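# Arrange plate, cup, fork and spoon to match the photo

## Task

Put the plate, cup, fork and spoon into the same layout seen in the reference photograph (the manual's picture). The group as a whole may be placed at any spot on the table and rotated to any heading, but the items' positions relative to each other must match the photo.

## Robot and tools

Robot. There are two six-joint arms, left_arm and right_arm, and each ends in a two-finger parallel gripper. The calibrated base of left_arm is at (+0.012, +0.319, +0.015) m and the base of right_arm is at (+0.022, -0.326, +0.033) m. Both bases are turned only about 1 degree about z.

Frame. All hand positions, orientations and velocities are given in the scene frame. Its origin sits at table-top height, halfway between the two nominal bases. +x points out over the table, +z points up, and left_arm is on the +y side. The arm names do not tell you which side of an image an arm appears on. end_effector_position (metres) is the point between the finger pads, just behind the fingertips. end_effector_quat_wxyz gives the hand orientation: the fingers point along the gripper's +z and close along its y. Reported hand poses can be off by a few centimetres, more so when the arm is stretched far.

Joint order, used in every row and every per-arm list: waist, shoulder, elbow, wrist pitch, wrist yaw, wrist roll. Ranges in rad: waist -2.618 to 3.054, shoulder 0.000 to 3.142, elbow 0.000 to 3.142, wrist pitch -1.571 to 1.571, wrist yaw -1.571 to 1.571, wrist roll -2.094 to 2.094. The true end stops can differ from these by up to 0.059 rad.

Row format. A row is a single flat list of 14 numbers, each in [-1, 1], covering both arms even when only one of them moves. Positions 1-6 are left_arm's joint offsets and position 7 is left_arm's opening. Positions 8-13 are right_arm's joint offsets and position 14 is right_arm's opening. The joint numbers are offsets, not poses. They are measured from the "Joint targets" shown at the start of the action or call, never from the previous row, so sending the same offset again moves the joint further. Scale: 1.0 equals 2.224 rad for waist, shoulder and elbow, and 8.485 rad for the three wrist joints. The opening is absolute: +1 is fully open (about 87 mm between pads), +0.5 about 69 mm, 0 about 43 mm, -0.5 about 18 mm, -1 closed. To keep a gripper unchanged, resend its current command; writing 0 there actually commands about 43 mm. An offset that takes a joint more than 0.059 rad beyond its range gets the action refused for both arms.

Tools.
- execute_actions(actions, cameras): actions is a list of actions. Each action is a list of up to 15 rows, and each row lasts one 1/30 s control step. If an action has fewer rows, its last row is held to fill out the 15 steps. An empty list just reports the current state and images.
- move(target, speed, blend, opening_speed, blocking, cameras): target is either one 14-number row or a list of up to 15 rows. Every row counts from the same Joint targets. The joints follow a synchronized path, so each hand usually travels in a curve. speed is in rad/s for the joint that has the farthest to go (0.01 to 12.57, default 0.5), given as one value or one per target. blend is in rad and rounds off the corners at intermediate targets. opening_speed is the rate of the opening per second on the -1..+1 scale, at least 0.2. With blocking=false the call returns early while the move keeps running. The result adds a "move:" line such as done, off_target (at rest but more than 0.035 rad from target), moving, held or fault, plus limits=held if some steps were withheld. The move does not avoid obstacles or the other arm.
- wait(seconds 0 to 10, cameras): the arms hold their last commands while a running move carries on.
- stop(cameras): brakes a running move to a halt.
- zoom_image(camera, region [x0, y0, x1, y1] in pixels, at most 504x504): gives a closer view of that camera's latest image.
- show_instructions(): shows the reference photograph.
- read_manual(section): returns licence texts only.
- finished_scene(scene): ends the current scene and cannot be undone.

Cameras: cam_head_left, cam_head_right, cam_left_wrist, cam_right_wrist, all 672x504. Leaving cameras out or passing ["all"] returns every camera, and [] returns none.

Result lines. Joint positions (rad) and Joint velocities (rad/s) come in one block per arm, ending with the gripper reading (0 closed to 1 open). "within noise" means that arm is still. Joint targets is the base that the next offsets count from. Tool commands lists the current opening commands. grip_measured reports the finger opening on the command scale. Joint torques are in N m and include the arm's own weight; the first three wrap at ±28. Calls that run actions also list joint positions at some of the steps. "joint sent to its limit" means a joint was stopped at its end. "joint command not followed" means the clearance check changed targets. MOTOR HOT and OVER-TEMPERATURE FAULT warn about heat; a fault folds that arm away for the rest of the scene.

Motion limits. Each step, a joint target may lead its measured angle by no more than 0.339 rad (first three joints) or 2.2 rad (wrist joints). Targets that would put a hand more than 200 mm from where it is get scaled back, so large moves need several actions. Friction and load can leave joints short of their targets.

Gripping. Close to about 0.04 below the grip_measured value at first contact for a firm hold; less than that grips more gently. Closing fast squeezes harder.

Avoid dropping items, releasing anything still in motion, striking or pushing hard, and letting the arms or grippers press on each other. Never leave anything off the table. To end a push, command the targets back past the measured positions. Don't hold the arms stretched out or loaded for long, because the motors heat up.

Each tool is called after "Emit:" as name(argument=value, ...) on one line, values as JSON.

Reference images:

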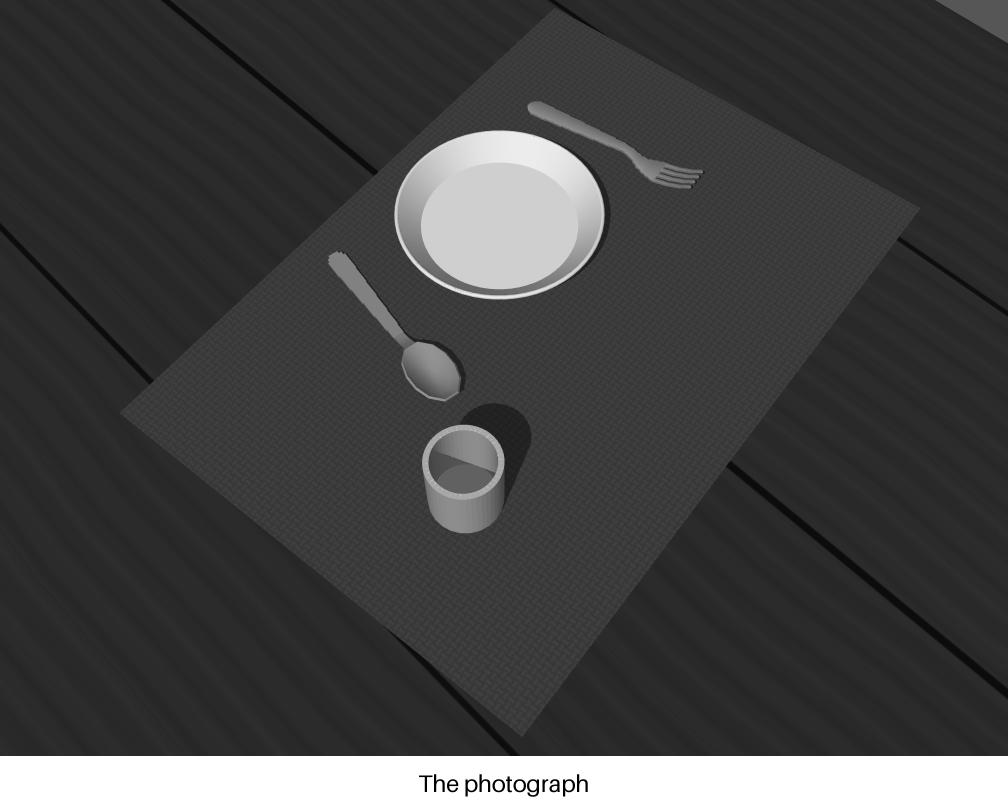

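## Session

Emit:
execute_actions(actions=[])

Emit:
zoom_image(camera="cam_head_right", region=[160, 180, 620, 440])

Emit:
zoom_image(camera="cam_head_left", region=[160, 180, 620, 440])

Scene clock: 0.00 s.
left_arm: end_effector_position=(+0.3831, +0.3812, +0.0533) grip_measured=+1.000 end_effector_quat_wxyz=(+0.565, -0.104, +0.817, +0.057) | right_arm: end_effector_position=(+0.4066, -0.3368, +0.0836) grip_measured=+0.963 end_effector_quat_wxyz=(+0.565, +0.018, +0.824, -0.030)
Joint positions: left_arm=[0.096 1.575 0.338 0.872 -0.09 -0.061 1] | right_arm=[0.019 1.537 0.393 0.775 0.076 -0.001 0.981]
Joint velocities: within noise
Joint torques (N m): no reading
Motor temperatures (°C): left_arm=[26 30 30 35 26 26 25] | right_arm=[29 37 39 38 28 28 25]
Heat: left arm: 35 °C; right arm: 39 °C.
Joint targets: left_arm=[0.096 1.565 0.348 0.886 -0.091 -0.061] | right_arm=[0.019 1.528 0.403 0.783 0.076 -0.001]
Tool commands: left_gripper/opening=+1.0 right_gripper/opening=+1.0
camera_calibration:
cam_left_wrist: T_world_to_cam=[[0.231452, -0.972463, 0.0273213, 0.280321], [-0.91696, -0.227452, -0.327795, 0.474284], [0.324983, 0.0508163, -0.944354, 0.0515487], [0, 0, 0, 1]] pos_world=[0.353266, 0.377858, 0.196489]
cam_right_wrist: T_world_to_cam=[[-0.0658481, -0.997795, 0.00829124, -0.310448], [-0.949041, 0.0600599, -0.309376, 0.452129], [0.308196, -0.0282405, -0.950904, 0.0866822], [0, 0, 0, 1]] pos_world=[0.381932, -0.33447, 0.224878]

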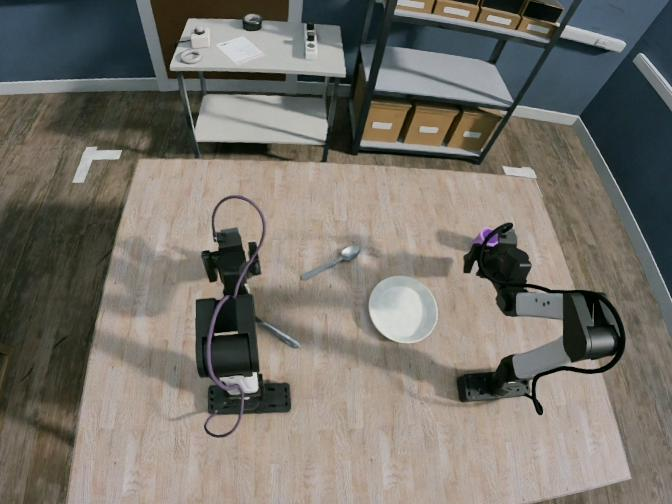

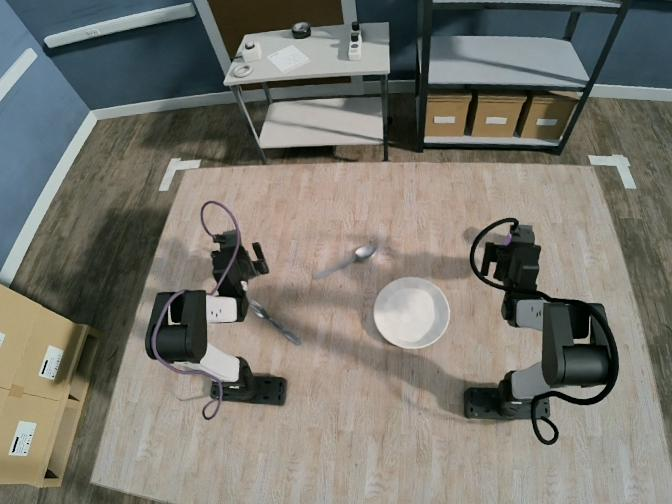

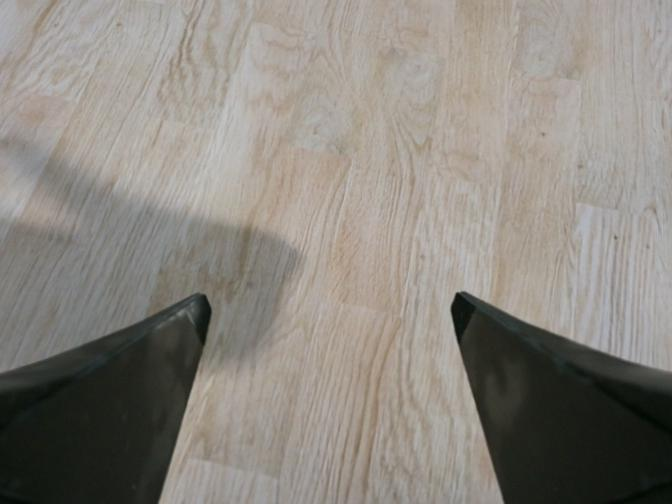

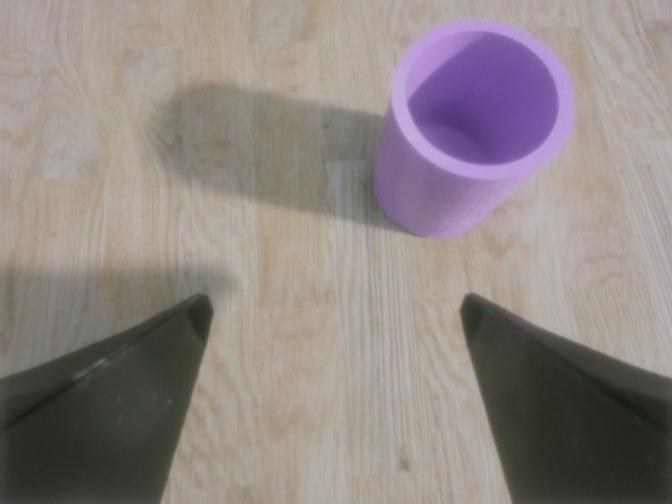

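Scaled by 1.096 from the camera's 672x504 image, which has a finer 960x720 frame.

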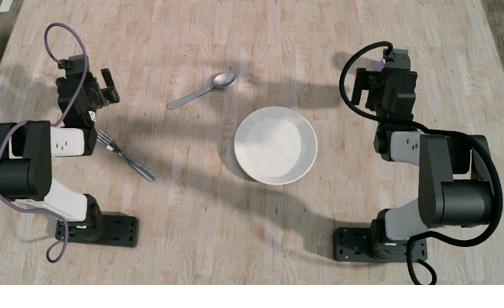

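Scaled by 1.096 from the camera's 672x504 image, which has a finer 960x720 frame.

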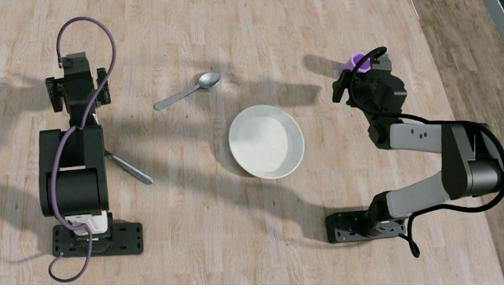

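Emit:
move(target=[-0.178,-0.1915,0.46,-0.2141,0.0107,0.0072,1,0.0364,-0.1749,0.4348,-0.202,-0.009,0,1], speed=0.9)

Emit:
zoom_image(camera="cam_head_right", region=[300, 210, 520, 370])

Scene clock: 43.27 s.
left_arm: end_effector_position=(+0.2995, +0.2438, +0.2791) grip_measured=+1.000 end_effector_quat_wxyz=(+0.404, +0.110, +0.907, -0.052) | right_arm: end_effector_position=(+0.3203, -0.3049, +0.2987) grip_measured=+0.963 end_effector_quat_wxyz=(+0.411, -0.034, +0.911, +0.009)
Joint positions: left_arm=[-0.294 1.145 1.345 -0.932 -0.009 -0.015 1] | right_arm=[0.093 1.147 1.349 -0.926 0.017 -0.001 0.981]
Joint velocities: within noise
Joint torques (N m): left_arm=[-0.87 -3.88 6.83 1.76 0.03 0.18] | right_arm=[0.5 -3.1 6.64 1.83 -0.19 0.03]
Motor temperatures (°C): left_arm=[26 33 34 40 26 26 25] | right_arm=[29 38 43 46 28 28 25]
Heat: left arm: 40 °C; right arm: 46 °C.
Joint targets: left_arm=[-0.300 1.139 1.370 -0.931 0.000 0.000] | right_arm=[0.100 1.139 1.370 -0.931 0.000 -0.001]
move: done
camera_calibration:
cam_left_wrist: T_world_to_cam=[[-0.24255, -0.970097, 0.00896545, 0.306297], [-0.969502, 0.242716, 0.0339979, 0.240464], [-0.0351573, -0.000445825, -0.999382, 0.434702], [0, 0, 0, 1]] pos_world=[0.322706, 0.238967, 0.423512]
cam_right_wrist: T_world_to_cam=[[0.0599101, -0.998187, -0.0057756, -0.322298], [-0.997333, -0.0600985, 0.0414165, 0.308885], [-0.0416885, 0.00327893, -0.999125, 0.45474], [0, 0, 0, 1]] pos_world=[0.346328, -0.304642, 0.439688]

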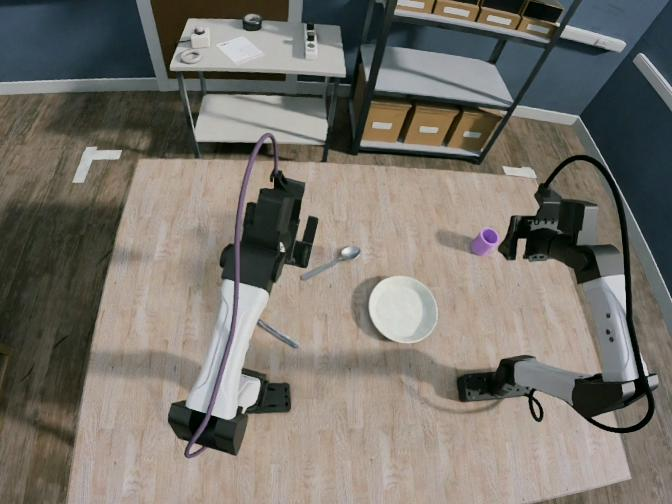

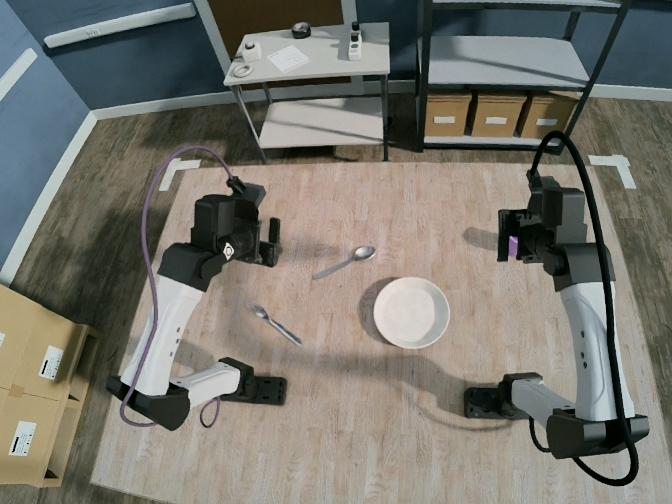

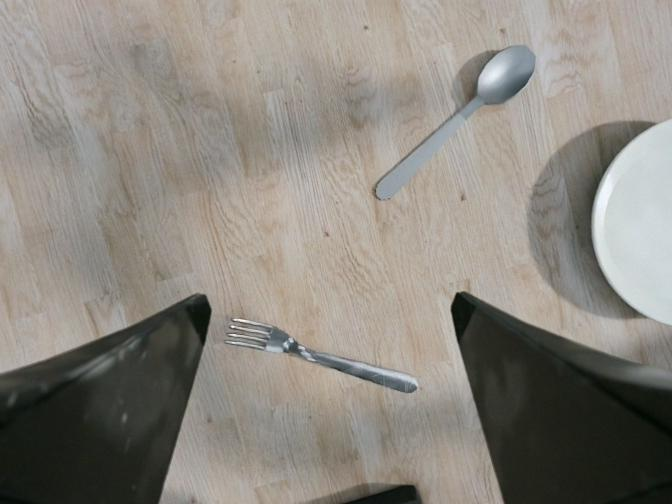

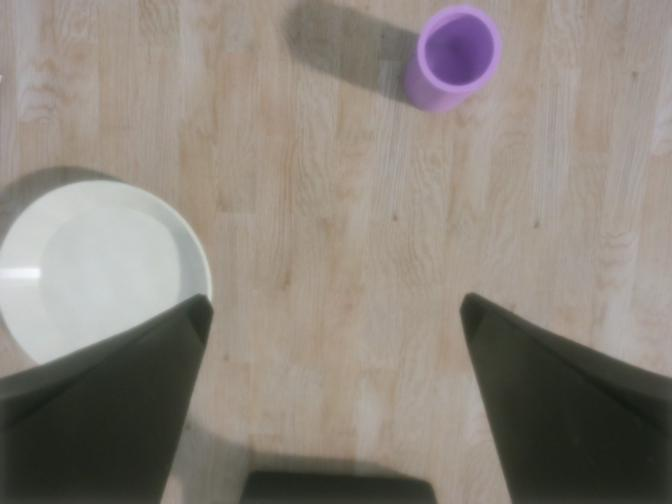

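Scaled by 2.291 from the camera's 672x504 image, which has a finer 960x720 frame.

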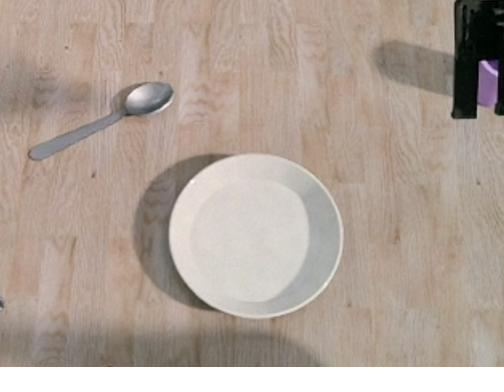

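Emit:
move(target=[-0.1322,0.6118,0.4409,-0.0579,0,0.0554,0.3,-0.1192,0.1677,-0.2264,0.0974,0,0,1], speed=0.7)

Scene clock: 108.00 s.
left_arm: end_effector_position=(+0.3967, +0.1023, +0.0523) grip_measured=+0.300 end_effector_quat_wxyz=(-0.011, +0.485, +0.874, +0.004) | right_arm: end_effector_position=(+0.4026, -0.3950, +0.1102) grip_measured=+0.963 end_effector_quat_wxyz=(+0.391, +0.082, +0.916, -0.041)
Joint positions: left_arm=[-0.593 2.504 2.323 -1.412 -0.008 0.455 0.65] | right_arm=[-0.16 1.503 0.866 -0.125 0.016 -0.001 0.981]
Joint velocities: within noise
Joint torques (N m): left_arm=[-0.46 -14.86 6.58 0.18 0.04 0.21] | right_arm=[-0.43 -4.68 5.23 2.05 -0.18 0.03]
Motor temperatures (°C): left_arm=[26 31 38 40 26 26 25] | right_arm=[29 37 44 46 28 28 25]
Heat: left arm: 40 °C; right arm: 46 °C.
Joint targets: left_arm=[-0.594 2.500 2.351 -1.422 0.000 0.470] | right_arm=[-0.165 1.512 0.867 -0.105 0.000 -0.001]
move: done
camera_calibration:
cam_left_wrist: T_world_to_cam=[[-0.847386, -0.530932, 0.00696715, 0.389818], [-0.326571, 0.531475, 0.781592, 0.053082], [-0.418675, 0.660034, -0.623752, 0.276397], [0, 0, 0, 1]] pos_world=[0.463382, -0.00367653, 0.128199]
cam_right_wrist: T_world_to_cam=[[-0.191278, -0.981517, -0.0060968, -0.310452], [-0.978575, 0.190215, 0.0787998, 0.480609], [-0.0761837, 0.0210389, -0.996872, 0.290828], [0, 0, 0, 1]] pos_world=[0.433086, -0.402252, 0.250154]

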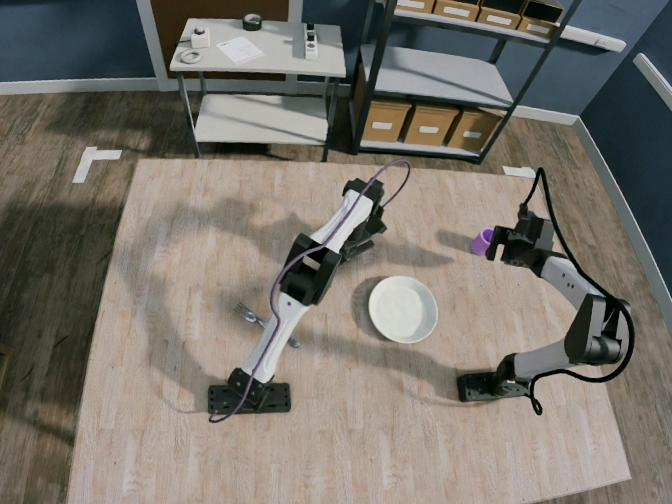

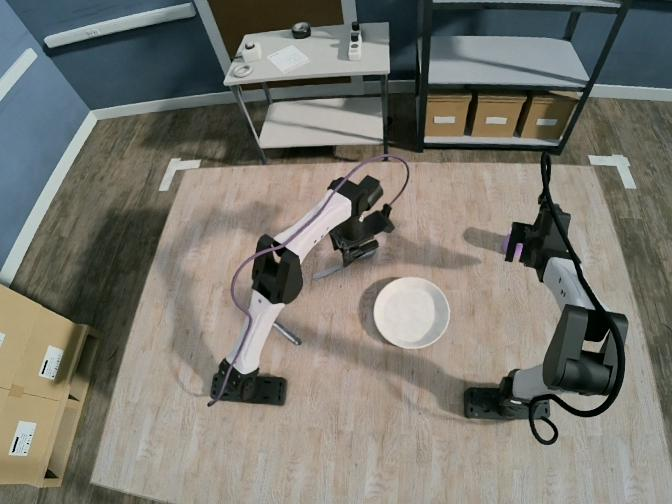

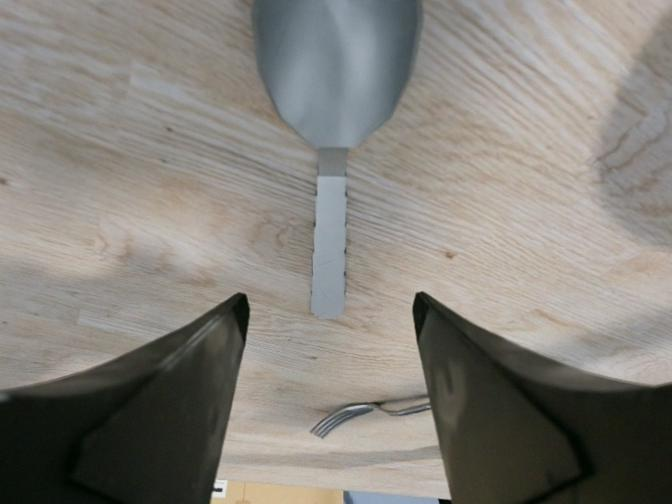

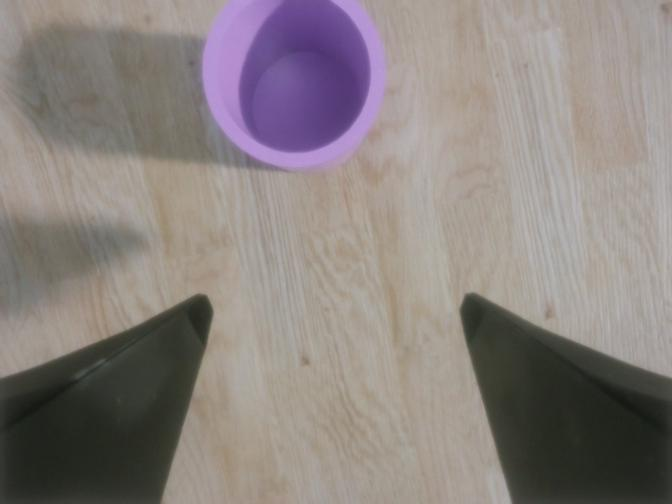

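Emit:
move(target=[[0,0,0,0,0,0,0.3,0.0157,0,0,0,0,0,1],[0,0.002,-0.0906,0.0243,0,0,0.3,0.0157,0.2023,0.0872,0.0302,0,0,1],[0,0.002,-0.0906,0.0243,0,0,-1,0.0157,0.2023,0.0872,0.0302,0,0,0.2]], speed=[0.2,0.25,0.3], opening_speed=0.5)

Scene clock: 138.43 s.
left_arm: end_effector_position=(+0.3990, +0.1007, +0.0094) grip_measured=-0.993 end_effector_quat_wxyz=(-0.004, +0.485, +0.874, +0.003) | right_arm: end_effector_position=(+0.4789, -0.3962, +0.0288) grip_measured=+0.367 end_effector_quat_wxyz=(+0.382, +0.070, +0.921, -0.035)
Joint positions: left_arm=[-0.593 2.504 2.155 -1.229 -0.006 0.455 0.004] | right_arm=[-0.135 1.95 1.034 0.132 0.014 -0.001 0.684]
Joint velocities: within noise
Joint torques (N m): left_arm=[-0.46 -14.45 4.01 0.44 0.03 0.19] | right_arm=[0.32 -7.25 6.58 2.05 -0.15 0.03]
Motor temperatures (°C): left_arm=[26 40 39 36 26 26 25] | right_arm=[29 37 44 47 28 28 25]
Heat: left arm: 40 °C; right arm: 47 °C.
Joint targets: left_arm=[-0.594 2.504 2.150 -1.216 0.000 0.470] | right_arm=[-0.131 1.962 1.060 0.151 0.000 -0.001]
move: done
camera_calibration:
cam_left_wrist: T_world_to_cam=[[-0.847596, -0.53064, 0.00121782, 0.391257], [-0.336217, 0.538815, 0.772423, 0.0914218], [-0.410534, 0.654293, -0.635108, 0.249133], [0, 0, 0, 1]] pos_world=[0.464643, -0.00464904, 0.0871336]
cam_right_wrist: T_world_to_cam=[[-0.16559, -0.986172, -0.006662, -0.311703], [-0.981388, 0.164113, 0.0997178, 0.552237], [-0.0972456, 0.0230503, -0.994993, 0.226411], [0, 0, 0, 1]] pos_world=[0.512361, -0.403241, 0.168133]

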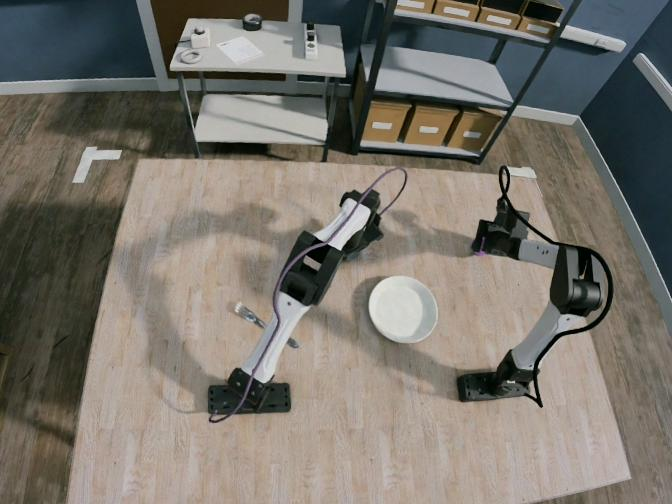

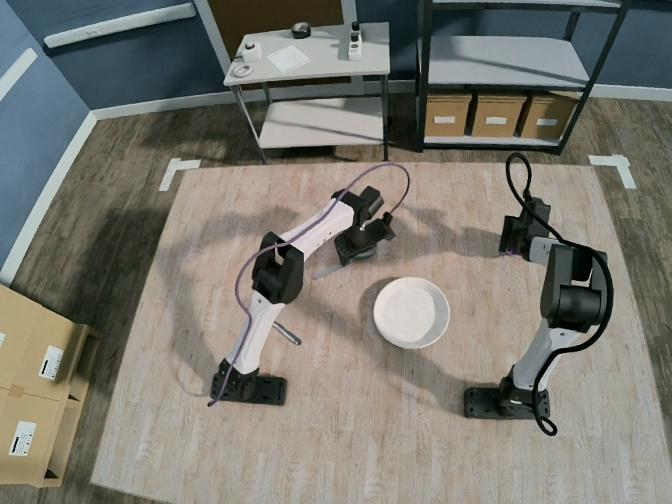

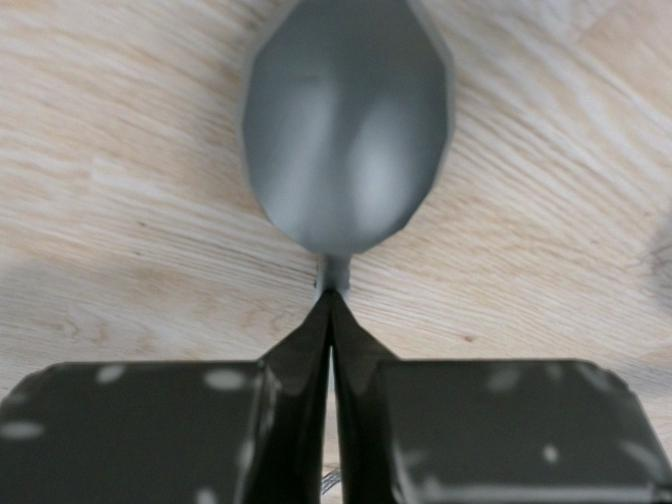

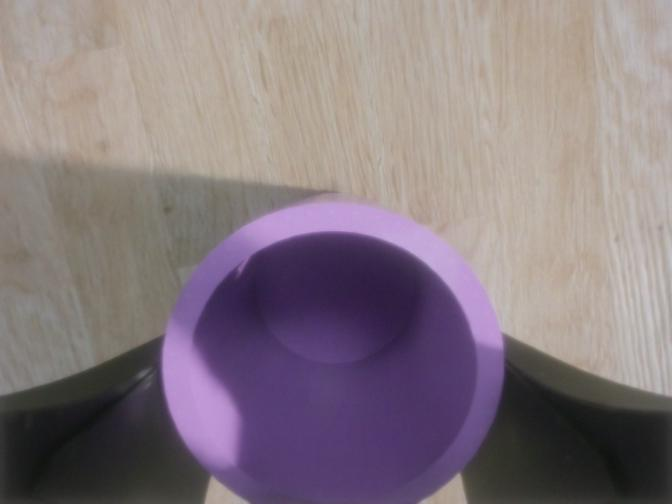

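Emit:
move(target=[[0,0,0,0,0,0,0,0,0,0,0,0,0,0.2],[0.0081,-0.033,-0.0737,0.0106,0,0.0021,0,0,-0.045,0.0414,-0.0225,0,0,0.2],[0.0081,-0.033,-0.0737,0.0106,0,0.0021,-1,0,-0.045,0.0414,-0.0225,0,0,0.2],[0.0081,-0.033,-0.0737,0.0106,0,0.0021,-1,0.0549,-0.0995,-0.027,-0.0189,0,0,0.2],[0.0081,-0.033,-0.0737,0.0106,0,0.0021,-1,0.0549,-0.0461,-0.0692,0.0061,0,0,0.2]], speed=[0.3,0.2,0.3,0.25,0.12], opening_speed=0.8)

Scene clock: 162.37 s.
left_arm: end_effector_position=(+0.3905, +0.1073, +0.0058) grip_measured=-0.646 end_effector_quat_wxyz=(+0.004, +0.489, +0.872, -0.003) | right_arm: end_effector_position=(+0.4531, -0.3385, +0.0305) grip_measured=+0.367 end_effector_quat_wxyz=(+0.381, +0.013, +0.924, -0.011)
Joint positions: left_arm=[-0.586 2.432 2.012 -1.143 0.006 0.471 0.177] | right_arm=[-0.012 1.85 0.904 0.157 0.014 -0.001 0.684]
Joint velocities: within noise
Joint torques (N m): left_arm=[0.62 -14.09 2.44 0.52 -0.09 0.22] | right_arm=[0.23 -6.63 4.67 2.38 -0.15 0.03]
Motor temperatures (°C): left_arm=[26 44 37 35 26 26 25] | right_arm=[29 42 45 47 28 28 26]
Heat: left arm: 44 °C; right arm: 47 °C.
Joint targets: left_arm=[-0.576 2.431 1.986 -1.126 0.000 0.488] | right_arm=[-0.008 1.860 0.907 0.203 0.000 -0.001]
move: off_target (right_arm); right_arm: the wrist pitch is farthest, 0.046 rad from its target
camera_calibration:
cam_left_wrist: T_world_to_cam=[[-0.852493, -0.522701, 0.00624003, 0.388703], [-0.335586, 0.556394, 0.760137, 0.0857547], [-0.400797, 0.645917, -0.649733, 0.236211], [0, 0, 0, 1]] pos_world=[0.454817, 0.00288973, 0.0858629]
cam_right_wrist: T_world_to_cam=[[-0.0422218, -0.999083, -0.00710906, -0.319313], [-0.993575, 0.041239, 0.105395, 0.4811], [-0.105006, 0.0115134, -0.994405, 0.223855], [0, 0, 0, 1]] pos_world=[0.488033, -0.341438, 0.169627]

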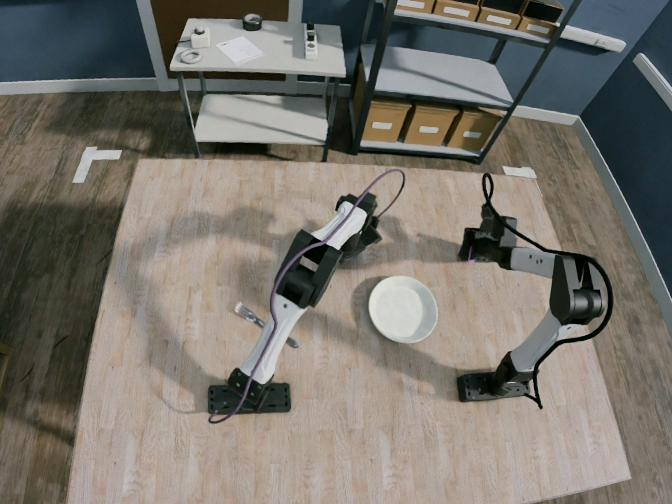

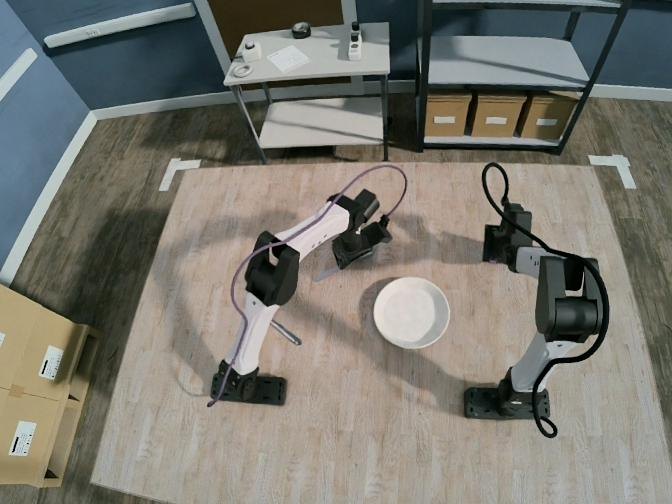

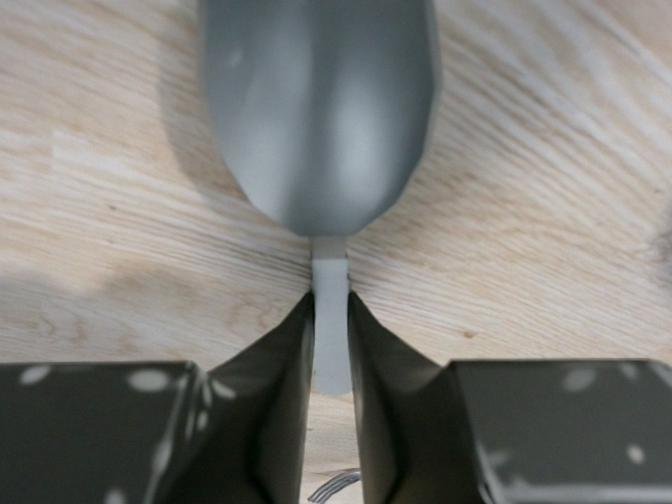

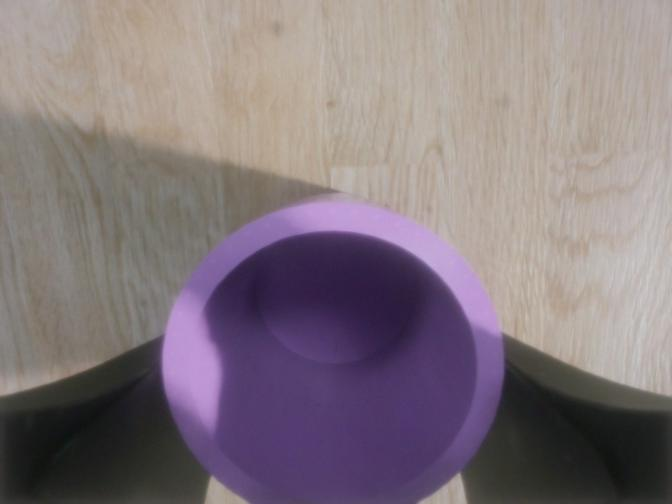

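Emit:
move(target=[[0,-0.0138,0.0832,-0.0255,0,0,-1,0,0.002,0,0,0,0,0.2],[0,-0.0138,0.0832,-0.0255,0,0,-1,0,0.002,0,0,0,0,1],[-0.2053,-0.3213,-0.3377,0.0042,0,-0.1123,-1,0,-0.2118,-0.0679,-0.0377,0,0,1],[-0.2053,-0.2763,-0.4175,0.037,0,-0.1123,-1,0.0486,-0.3242,0.2082,-0.1336,0,0,1]], speed=[0.2,0.3,0.5,0.4], opening_speed=0.6)

Scene clock: 191.93 s.
left_arm: end_effector_position=(+0.1399, +0.0877, +0.0124) grip_measured=-0.646 end_effector_quat_wxyz=(-0.005, +0.269, +0.963, +0.001) | right_arm: end_effector_position=(+0.3206, -0.3042, +0.2977) grip_measured=+0.962 end_effector_quat_wxyz=(+0.409, -0.035, +0.912, +0.010)
Joint positions: left_arm=[-1.029 1.813 1.061 -0.827 0.005 -0.449 0.177] | right_arm=[0.093 1.149 1.347 -0.925 0.014 -0.001 0.981]
Joint velocities: within noise
Joint torques (N m): left_arm=[-0.64 -8.05 3.71 0.45 -0.12 -0.18] | right_arm=[0.49 -3.37 6.72 1.83 -0.15 0.03]
Motor temperatures (°C): left_arm=[26 47 35 35 26 26 26] | right_arm=[29 41 45 47 28 28 26]
Heat: left arm: 47 °C; right arm: 47 °C.
Joint targets: left_arm=[-1.032 1.817 1.057 -0.812 0.000 -0.465] | right_arm=[0.100 1.138 1.370 -0.930 0.000 -0.001]
move: done; target 2's new numbers were sent with right_arm's wrist pitch 0.042 rad from that target
camera_calibration:
cam_left_wrist: T_world_to_cam=[[-0.517335, -0.855769, 0.00494195, 0.147083], [-0.541463, 0.33179, 0.772485, 0.0559146], [-0.662708, 0.396958, -0.635014, 0.210939], [0, 0, 0, 1]] pos_world=[0.246158, 0.0235835, 0.0900288]
cam_right_wrist: T_world_to_cam=[[0.0627141, -0.997997, -0.00832316, -0.321647], [-0.997052, -0.0630197, 0.0437616, 0.307649], [-0.0441985, 0.00555416, -0.999007, 0.455275], [0, 0, 0, 1]] pos_world=[0.347036, -0.304144, 0.438683]

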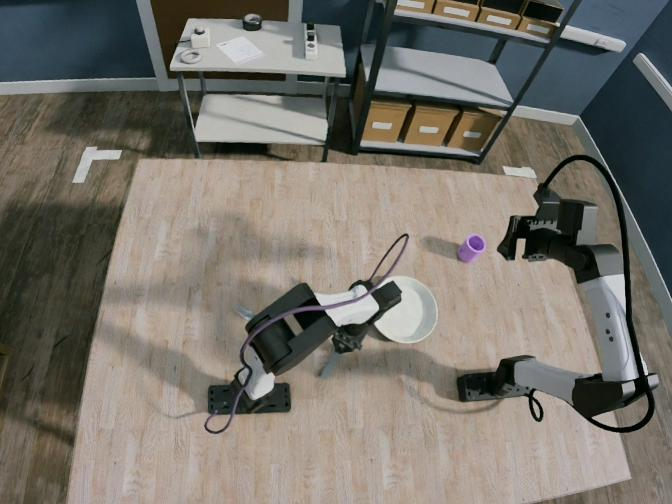

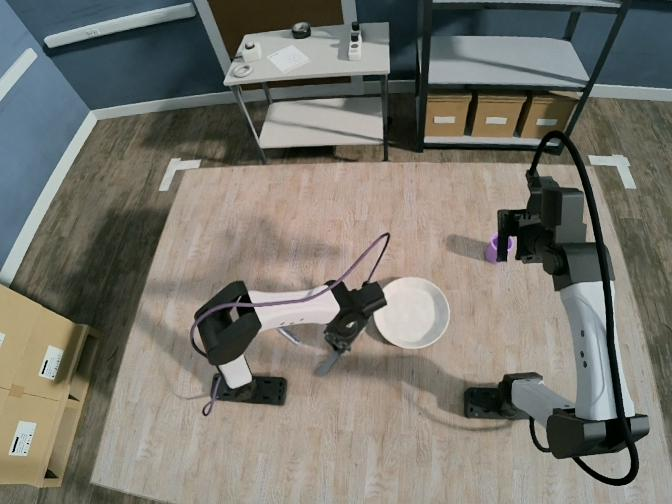

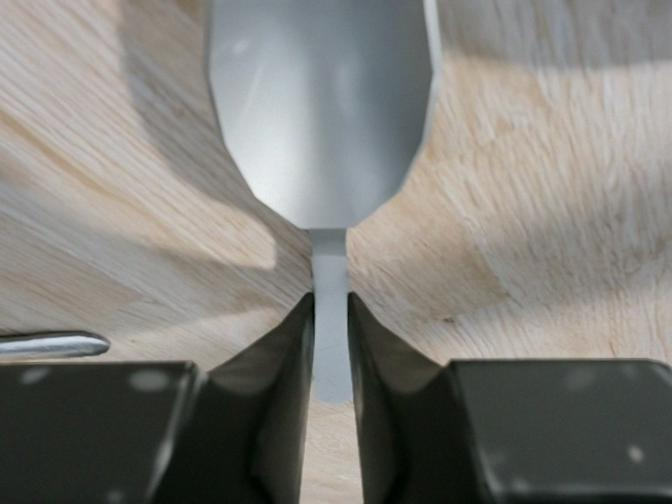

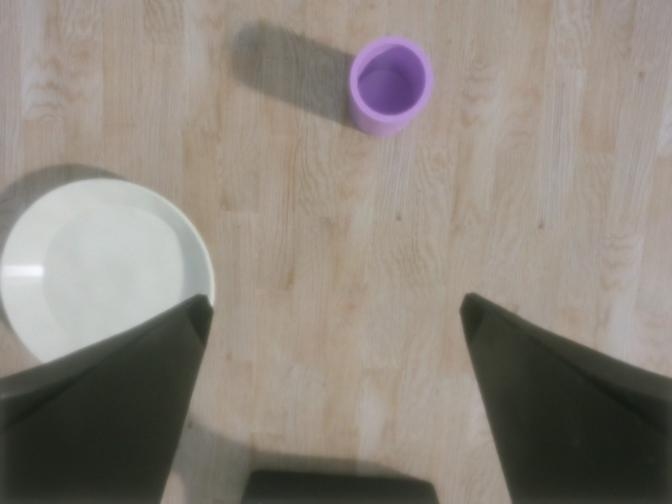

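Emit:
move(target=[[0,0.0097,0,0,0,0,-1,0,0,0,0,0,0,1],[0,0.0097,0,0,0,0,-0.2,0,0,0,0,0,0,1],[0,-0.045,0.0798,-0.0328,0,0,-0.2,0,0,0,0,0,0,1],[0.1942,-0.3049,0.1407,-0.014,0,0.0548,0.3,0,0,0,0,0,0,1]], speed=[0.1,0.3,0.35,0.9], opening_speed=0.8)

Emit:
zoom_image(camera="cam_head_right", region=[230, 200, 520, 400])

Emit:
zoom_image(camera="cam_head_left", region=[230, 200, 520, 400])

Scene clock: 220.77 s.
left_arm: end_effector_position=(+0.2577, +0.1598, +0.2826) grip_measured=+0.300 end_effector_quat_wxyz=(+0.390, +0.252, +0.877, -0.120) | right_arm: end_effector_position=(+0.3203, -0.3042, +0.2975) grip_measured=+0.962 end_effector_quat_wxyz=(+0.409, -0.035, +0.912, +0.010)
Joint positions: left_arm=[-0.606 1.134 1.353 -0.949 0.004 -0.015 0.65] | right_arm=[0.093 1.149 1.347 -0.927 0.014 -0.001 0.981]
Joint velocities: within noise
Joint torques (N m): left_arm=[0.17 -2.73 6.16 1.94 -0.1 0.18] | right_arm=[0.49 -3.36 6.72 1.85 -0.15 0.03]
Motor temperatures (°C): left_arm=[26 40 35 34 26 26 26] | right_arm=[29 37 47 48 28 28 25]
Heat: left arm: 40 °C; right arm: 48 °C.
Joint targets: left_arm=[-0.601 1.138 1.370 -0.931 0.000 0.000] | right_arm=[0.100 1.138 1.370 -0.931 0.000 -0.001]
move: done
camera_calibration:
cam_left_wrist: T_world_to_cam=[[-0.536431, -0.843759, 0.0176793, 0.267745], [-0.843162, 0.536718, 0.0318027, 0.141288], [-0.0363227, 0.00215346, -0.999338, 0.436615], [0, 0, 0, 1]] pos_world=[0.278615, 0.14914, 0.427099]
cam_right_wrist: T_world_to_cam=[[0.0627119, -0.997998, -0.00821807, -0.321789], [-0.996985, -0.0630211, 0.0452724, 0.306873], [-0.0456996, 0.00535417, -0.998941, 0.455401], [0, 0, 0, 1]] pos_world=[0.346939, -0.304243, 0.438381]

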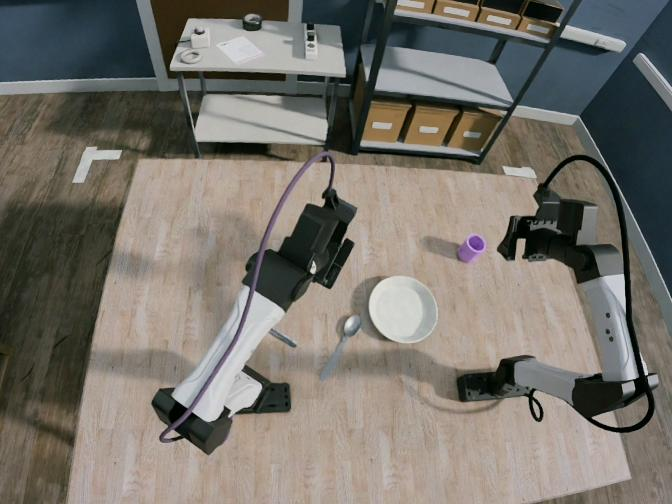

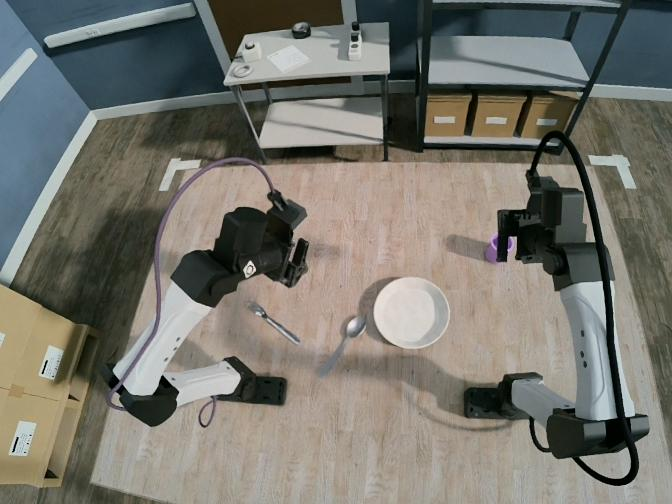

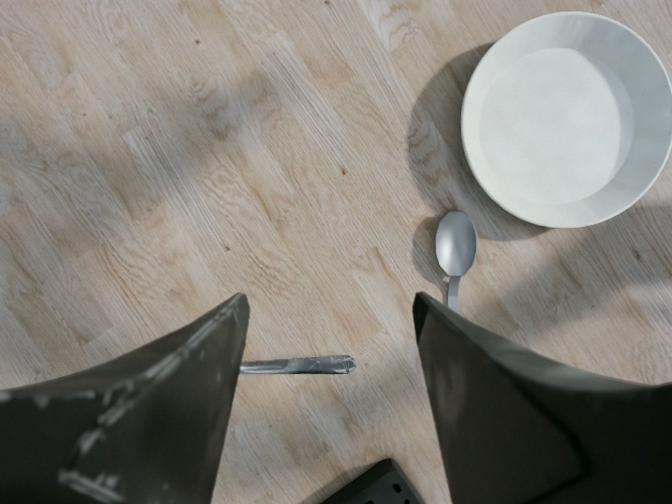

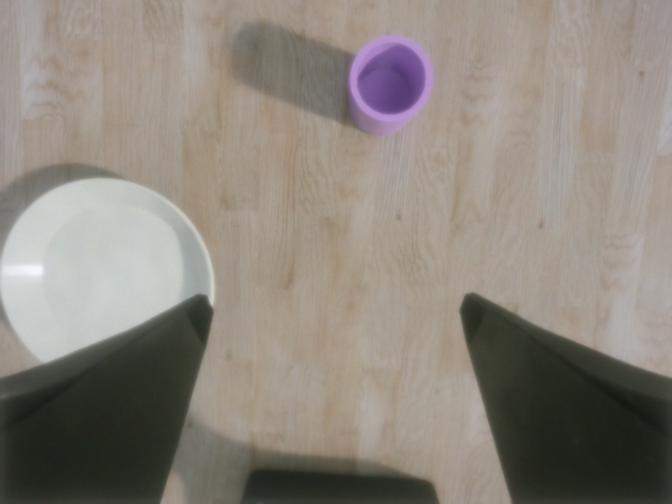

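Scaled by 1.738 from the camera's 672x504 image, which has a finer 960x720 frame.

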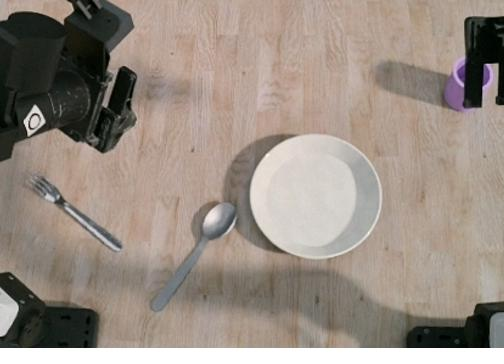

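Scaled by 1.738 from the camera's 672x504 image, which has a finer 960x720 frame.

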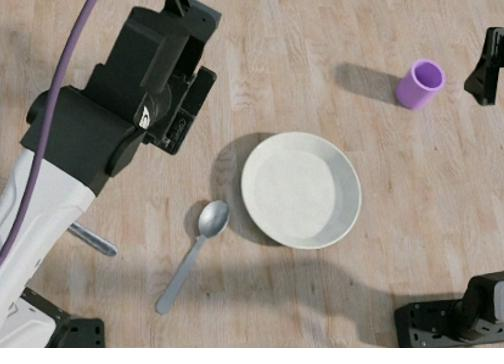

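Emit:
move(target=[[0.45,0,0,0,0,0,0.3,0,0,0,0,0,0,0.3],[0.45,0,0,0,0,0,0.3,0.4861,0,0.1978,0,0,0.2057,0.3],[0.45,0,0,0,0,0,0.3,0.4861,0.4915,0.1978,-0.0258,0,0.2057,0.3]], speed=[1.0,0.9,0.7], cameras=["cam_right_wrist","cam_head_right"])

Scene clock: 271.97 s.
left_arm: end_effector_position=(+0.2787, +0.4400, +0.2826) grip_measured=+0.300 end_effector_quat_wxyz=(+0.400, -0.200, +0.891, +0.083) | right_arm: end_effector_position=(+0.1611, +0.0931, +0.0584) grip_measured=+0.300 end_effector_quat_wxyz=(+0.006, +0.284, +0.959, +0.006)
Joint positions: left_arm=[0.395 1.134 1.353 -0.949 0.003 -0.013 0.65] | right_arm=[1.174 2.231 1.803 -1.13 0.011 1.737 0.65]
Joint velocities: within noise
Joint torques (N m): left_arm=[0.16 -2.71 6.16 1.95 -0.09 0.16] | right_arm=[0.53 -10.06 4.97 0.08 -0.06 0.1]
Motor temperatures (°C): left_arm=[26 34 39 37 26 26 25] | right_arm=[29 36 48 48 28 28 25]
Heat: left arm: 39 °C; right arm: 48 °C.
Joint targets: left_arm=[0.400 1.138 1.370 -0.931 0.000 0.000] | right_arm=[1.181 2.232 1.810 -1.149 0.000 1.744]
move: done
camera_calibration:
cam_right_wrist: T_world_to_cam=[[-0.559993, -0.828255, -0.0200393, 0.167975], [-0.537025, 0.344459, 0.770034, 0.0296792], [-0.630881, 0.441975, -0.637689, 0.239711], [0, 0, 0, 1]] pos_world=[0.261233, 0.0229564, 0.133373]
Images, in order (width x height): cam_head_right 672x504, cam_right_wrist 672x504.

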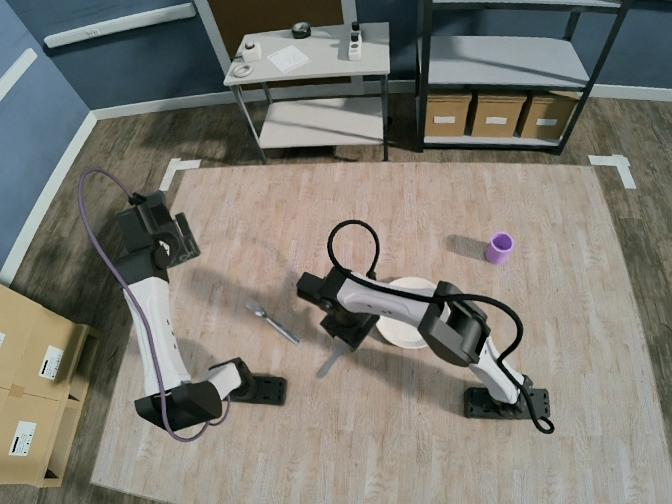

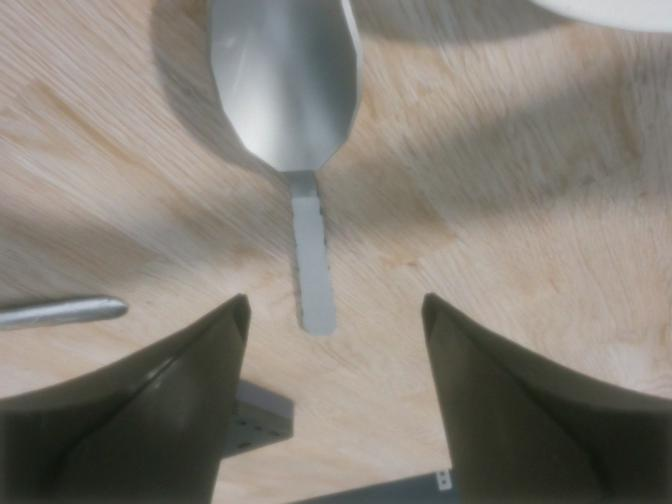

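Emit:
move(target=[[0,0,0,0,0,0,0.3,0.0175,0,0,0,0,-0.0058,0.3],[0,0,0,0,0,0,0.3,0.0175,0.0664,0.0045,0.0163,0,-0.0058,0.3],[0,0,0,0,0,0,0.3,0.0175,0.0664,0.0045,0.0163,0,-0.0058,-1]], speed=[0.2,0.2,0.3], opening_speed=0.8, cameras=["cam_right_wrist"])

Scene clock: 298.70 s.
left_arm: end_effector_position=(+0.2787, +0.4400, +0.2826) grip_measured=+0.300 end_effector_quat_wxyz=(+0.400, -0.200, +0.891, +0.083) | right_arm: end_effector_position=(+0.1485, +0.1188, +0.0105) grip_measured=-0.647 end_effector_quat_wxyz=(+0.004, +0.243, +0.970, +0.018)
Joint positions: left_arm=[0.395 1.134 1.353 -0.949 0.003 -0.013 0.65] | right_arm=[1.218 2.349 1.807 -0.992 0.004 1.697 0.177]
Joint velocities: within noise
Joint torques (N m): left_arm=[0.17 -2.71 6.16 1.94 -0.09 0.16] | right_arm=[0.12 -8.18 5.41 0.14 0.02 0.01]
Motor temperatures (°C): left_arm=[26 33 40 38 26 26 25] | right_arm=[29 43 46 44 28 28 25]
Heat: left arm: 40 °C; right arm: 46 °C.
Joint targets: left_arm=[0.400 1.138 1.370 -0.931 0.000 0.000] | right_arm=[1.220 2.380 1.820 -1.011 0.000 1.695]
move: done
camera_calibration:
cam_right_wrist: T_world_to_cam=[[-0.488374, -0.871605, -0.0423774, 0.176024], [-0.565457, 0.2791, 0.77612, 0.0627622], [-0.664642, 0.402999, -0.62916, 0.199435], [0, 0, 0, 1]] pos_world=[0.254008, 0.0555347, 0.0842249]
Images, in order (width x height): cam_right_wrist 672x504.

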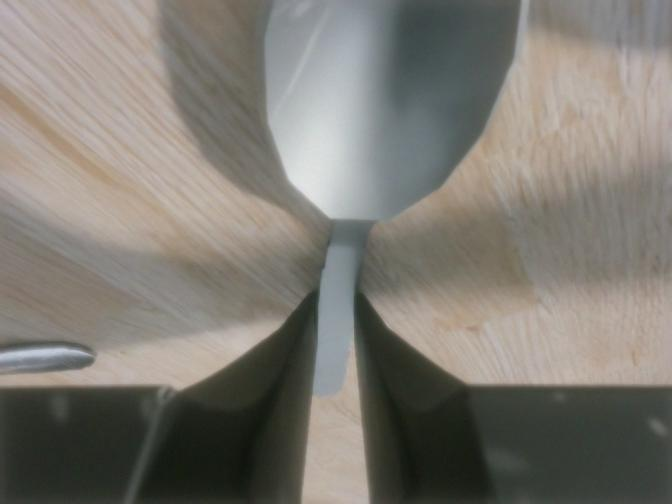

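Emit:
move(target=[[0,0,0,0,0,0,0.3,0,-0.0306,0.0922,-0.0322,0,0,-1],[0,0,0,0,0,0,0.3,-0.4087,-0.3577,-0.3422,-0.004,0,-0.1582,-1],[0,0,0,0,0,0,0.3,-0.4087,-0.2876,-0.4353,0.0387,0,-0.1582,-1]], speed=[0.3,0.5,0.2], cameras=["cam_right_wrist","cam_head_right"])

Scene clock: 326.27 s.
left_arm: end_effector_position=(+0.2787, +0.4400, +0.2826) grip_measured=+0.300 end_effector_quat_wxyz=(+0.400, -0.200, +0.891, +0.083) | right_arm: end_effector_position=(+0.2350, -0.2444, +0.0080) grip_measured=-1.000 end_effector_quat_wxyz=(+0.004, +0.028, +1.000, +0.000)
Joint positions: left_arm=[0.395 1.134 1.353 -0.949 0.003 -0.013 0.65] | right_arm=[0.315 1.728 0.853 -0.688 0.002 0.36 0]
Joint velocities: within noise
Joint torques (N m): left_arm=[0.17 -2.71 6.16 1.95 -0.09 0.16] | right_arm=[-0.39 -4.7 3.66 0.48 0.01 -0.04]
Motor temperatures (°C): left_arm=[26 32 41 39 26 26 25] | right_arm=[29 44 46 42 28 28 26]
Heat: left arm: 41 °C; right arm: 46 °C.
Joint targets: left_arm=[0.400 1.138 1.370 -0.931 0.000 0.000] | right_arm=[0.311 1.740 0.851 -0.683 0.000 0.353]
move: done
camera_calibration:
cam_right_wrist: T_world_to_cam=[[-0.0756109, -0.997119, -0.00606627, -0.22642], [-0.635823, 0.0435258, 0.770607, 0.174032], [-0.768123, 0.0621234, -0.637282, 0.342819], [0, 0, 0, 1]] pos_world=[0.356861, -0.25464, 0.0829886]
Images, in order (width x height): cam_head_right 672x504, cam_right_wrist 672x504.

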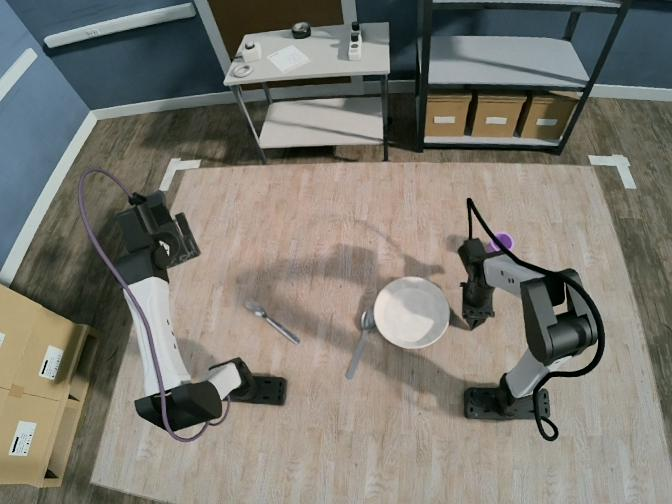

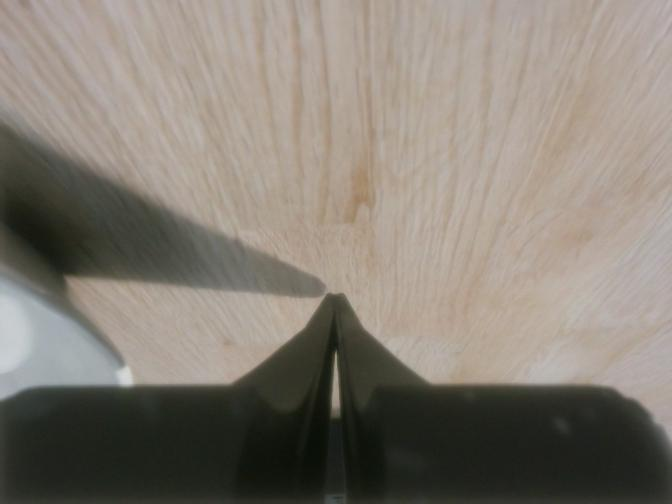

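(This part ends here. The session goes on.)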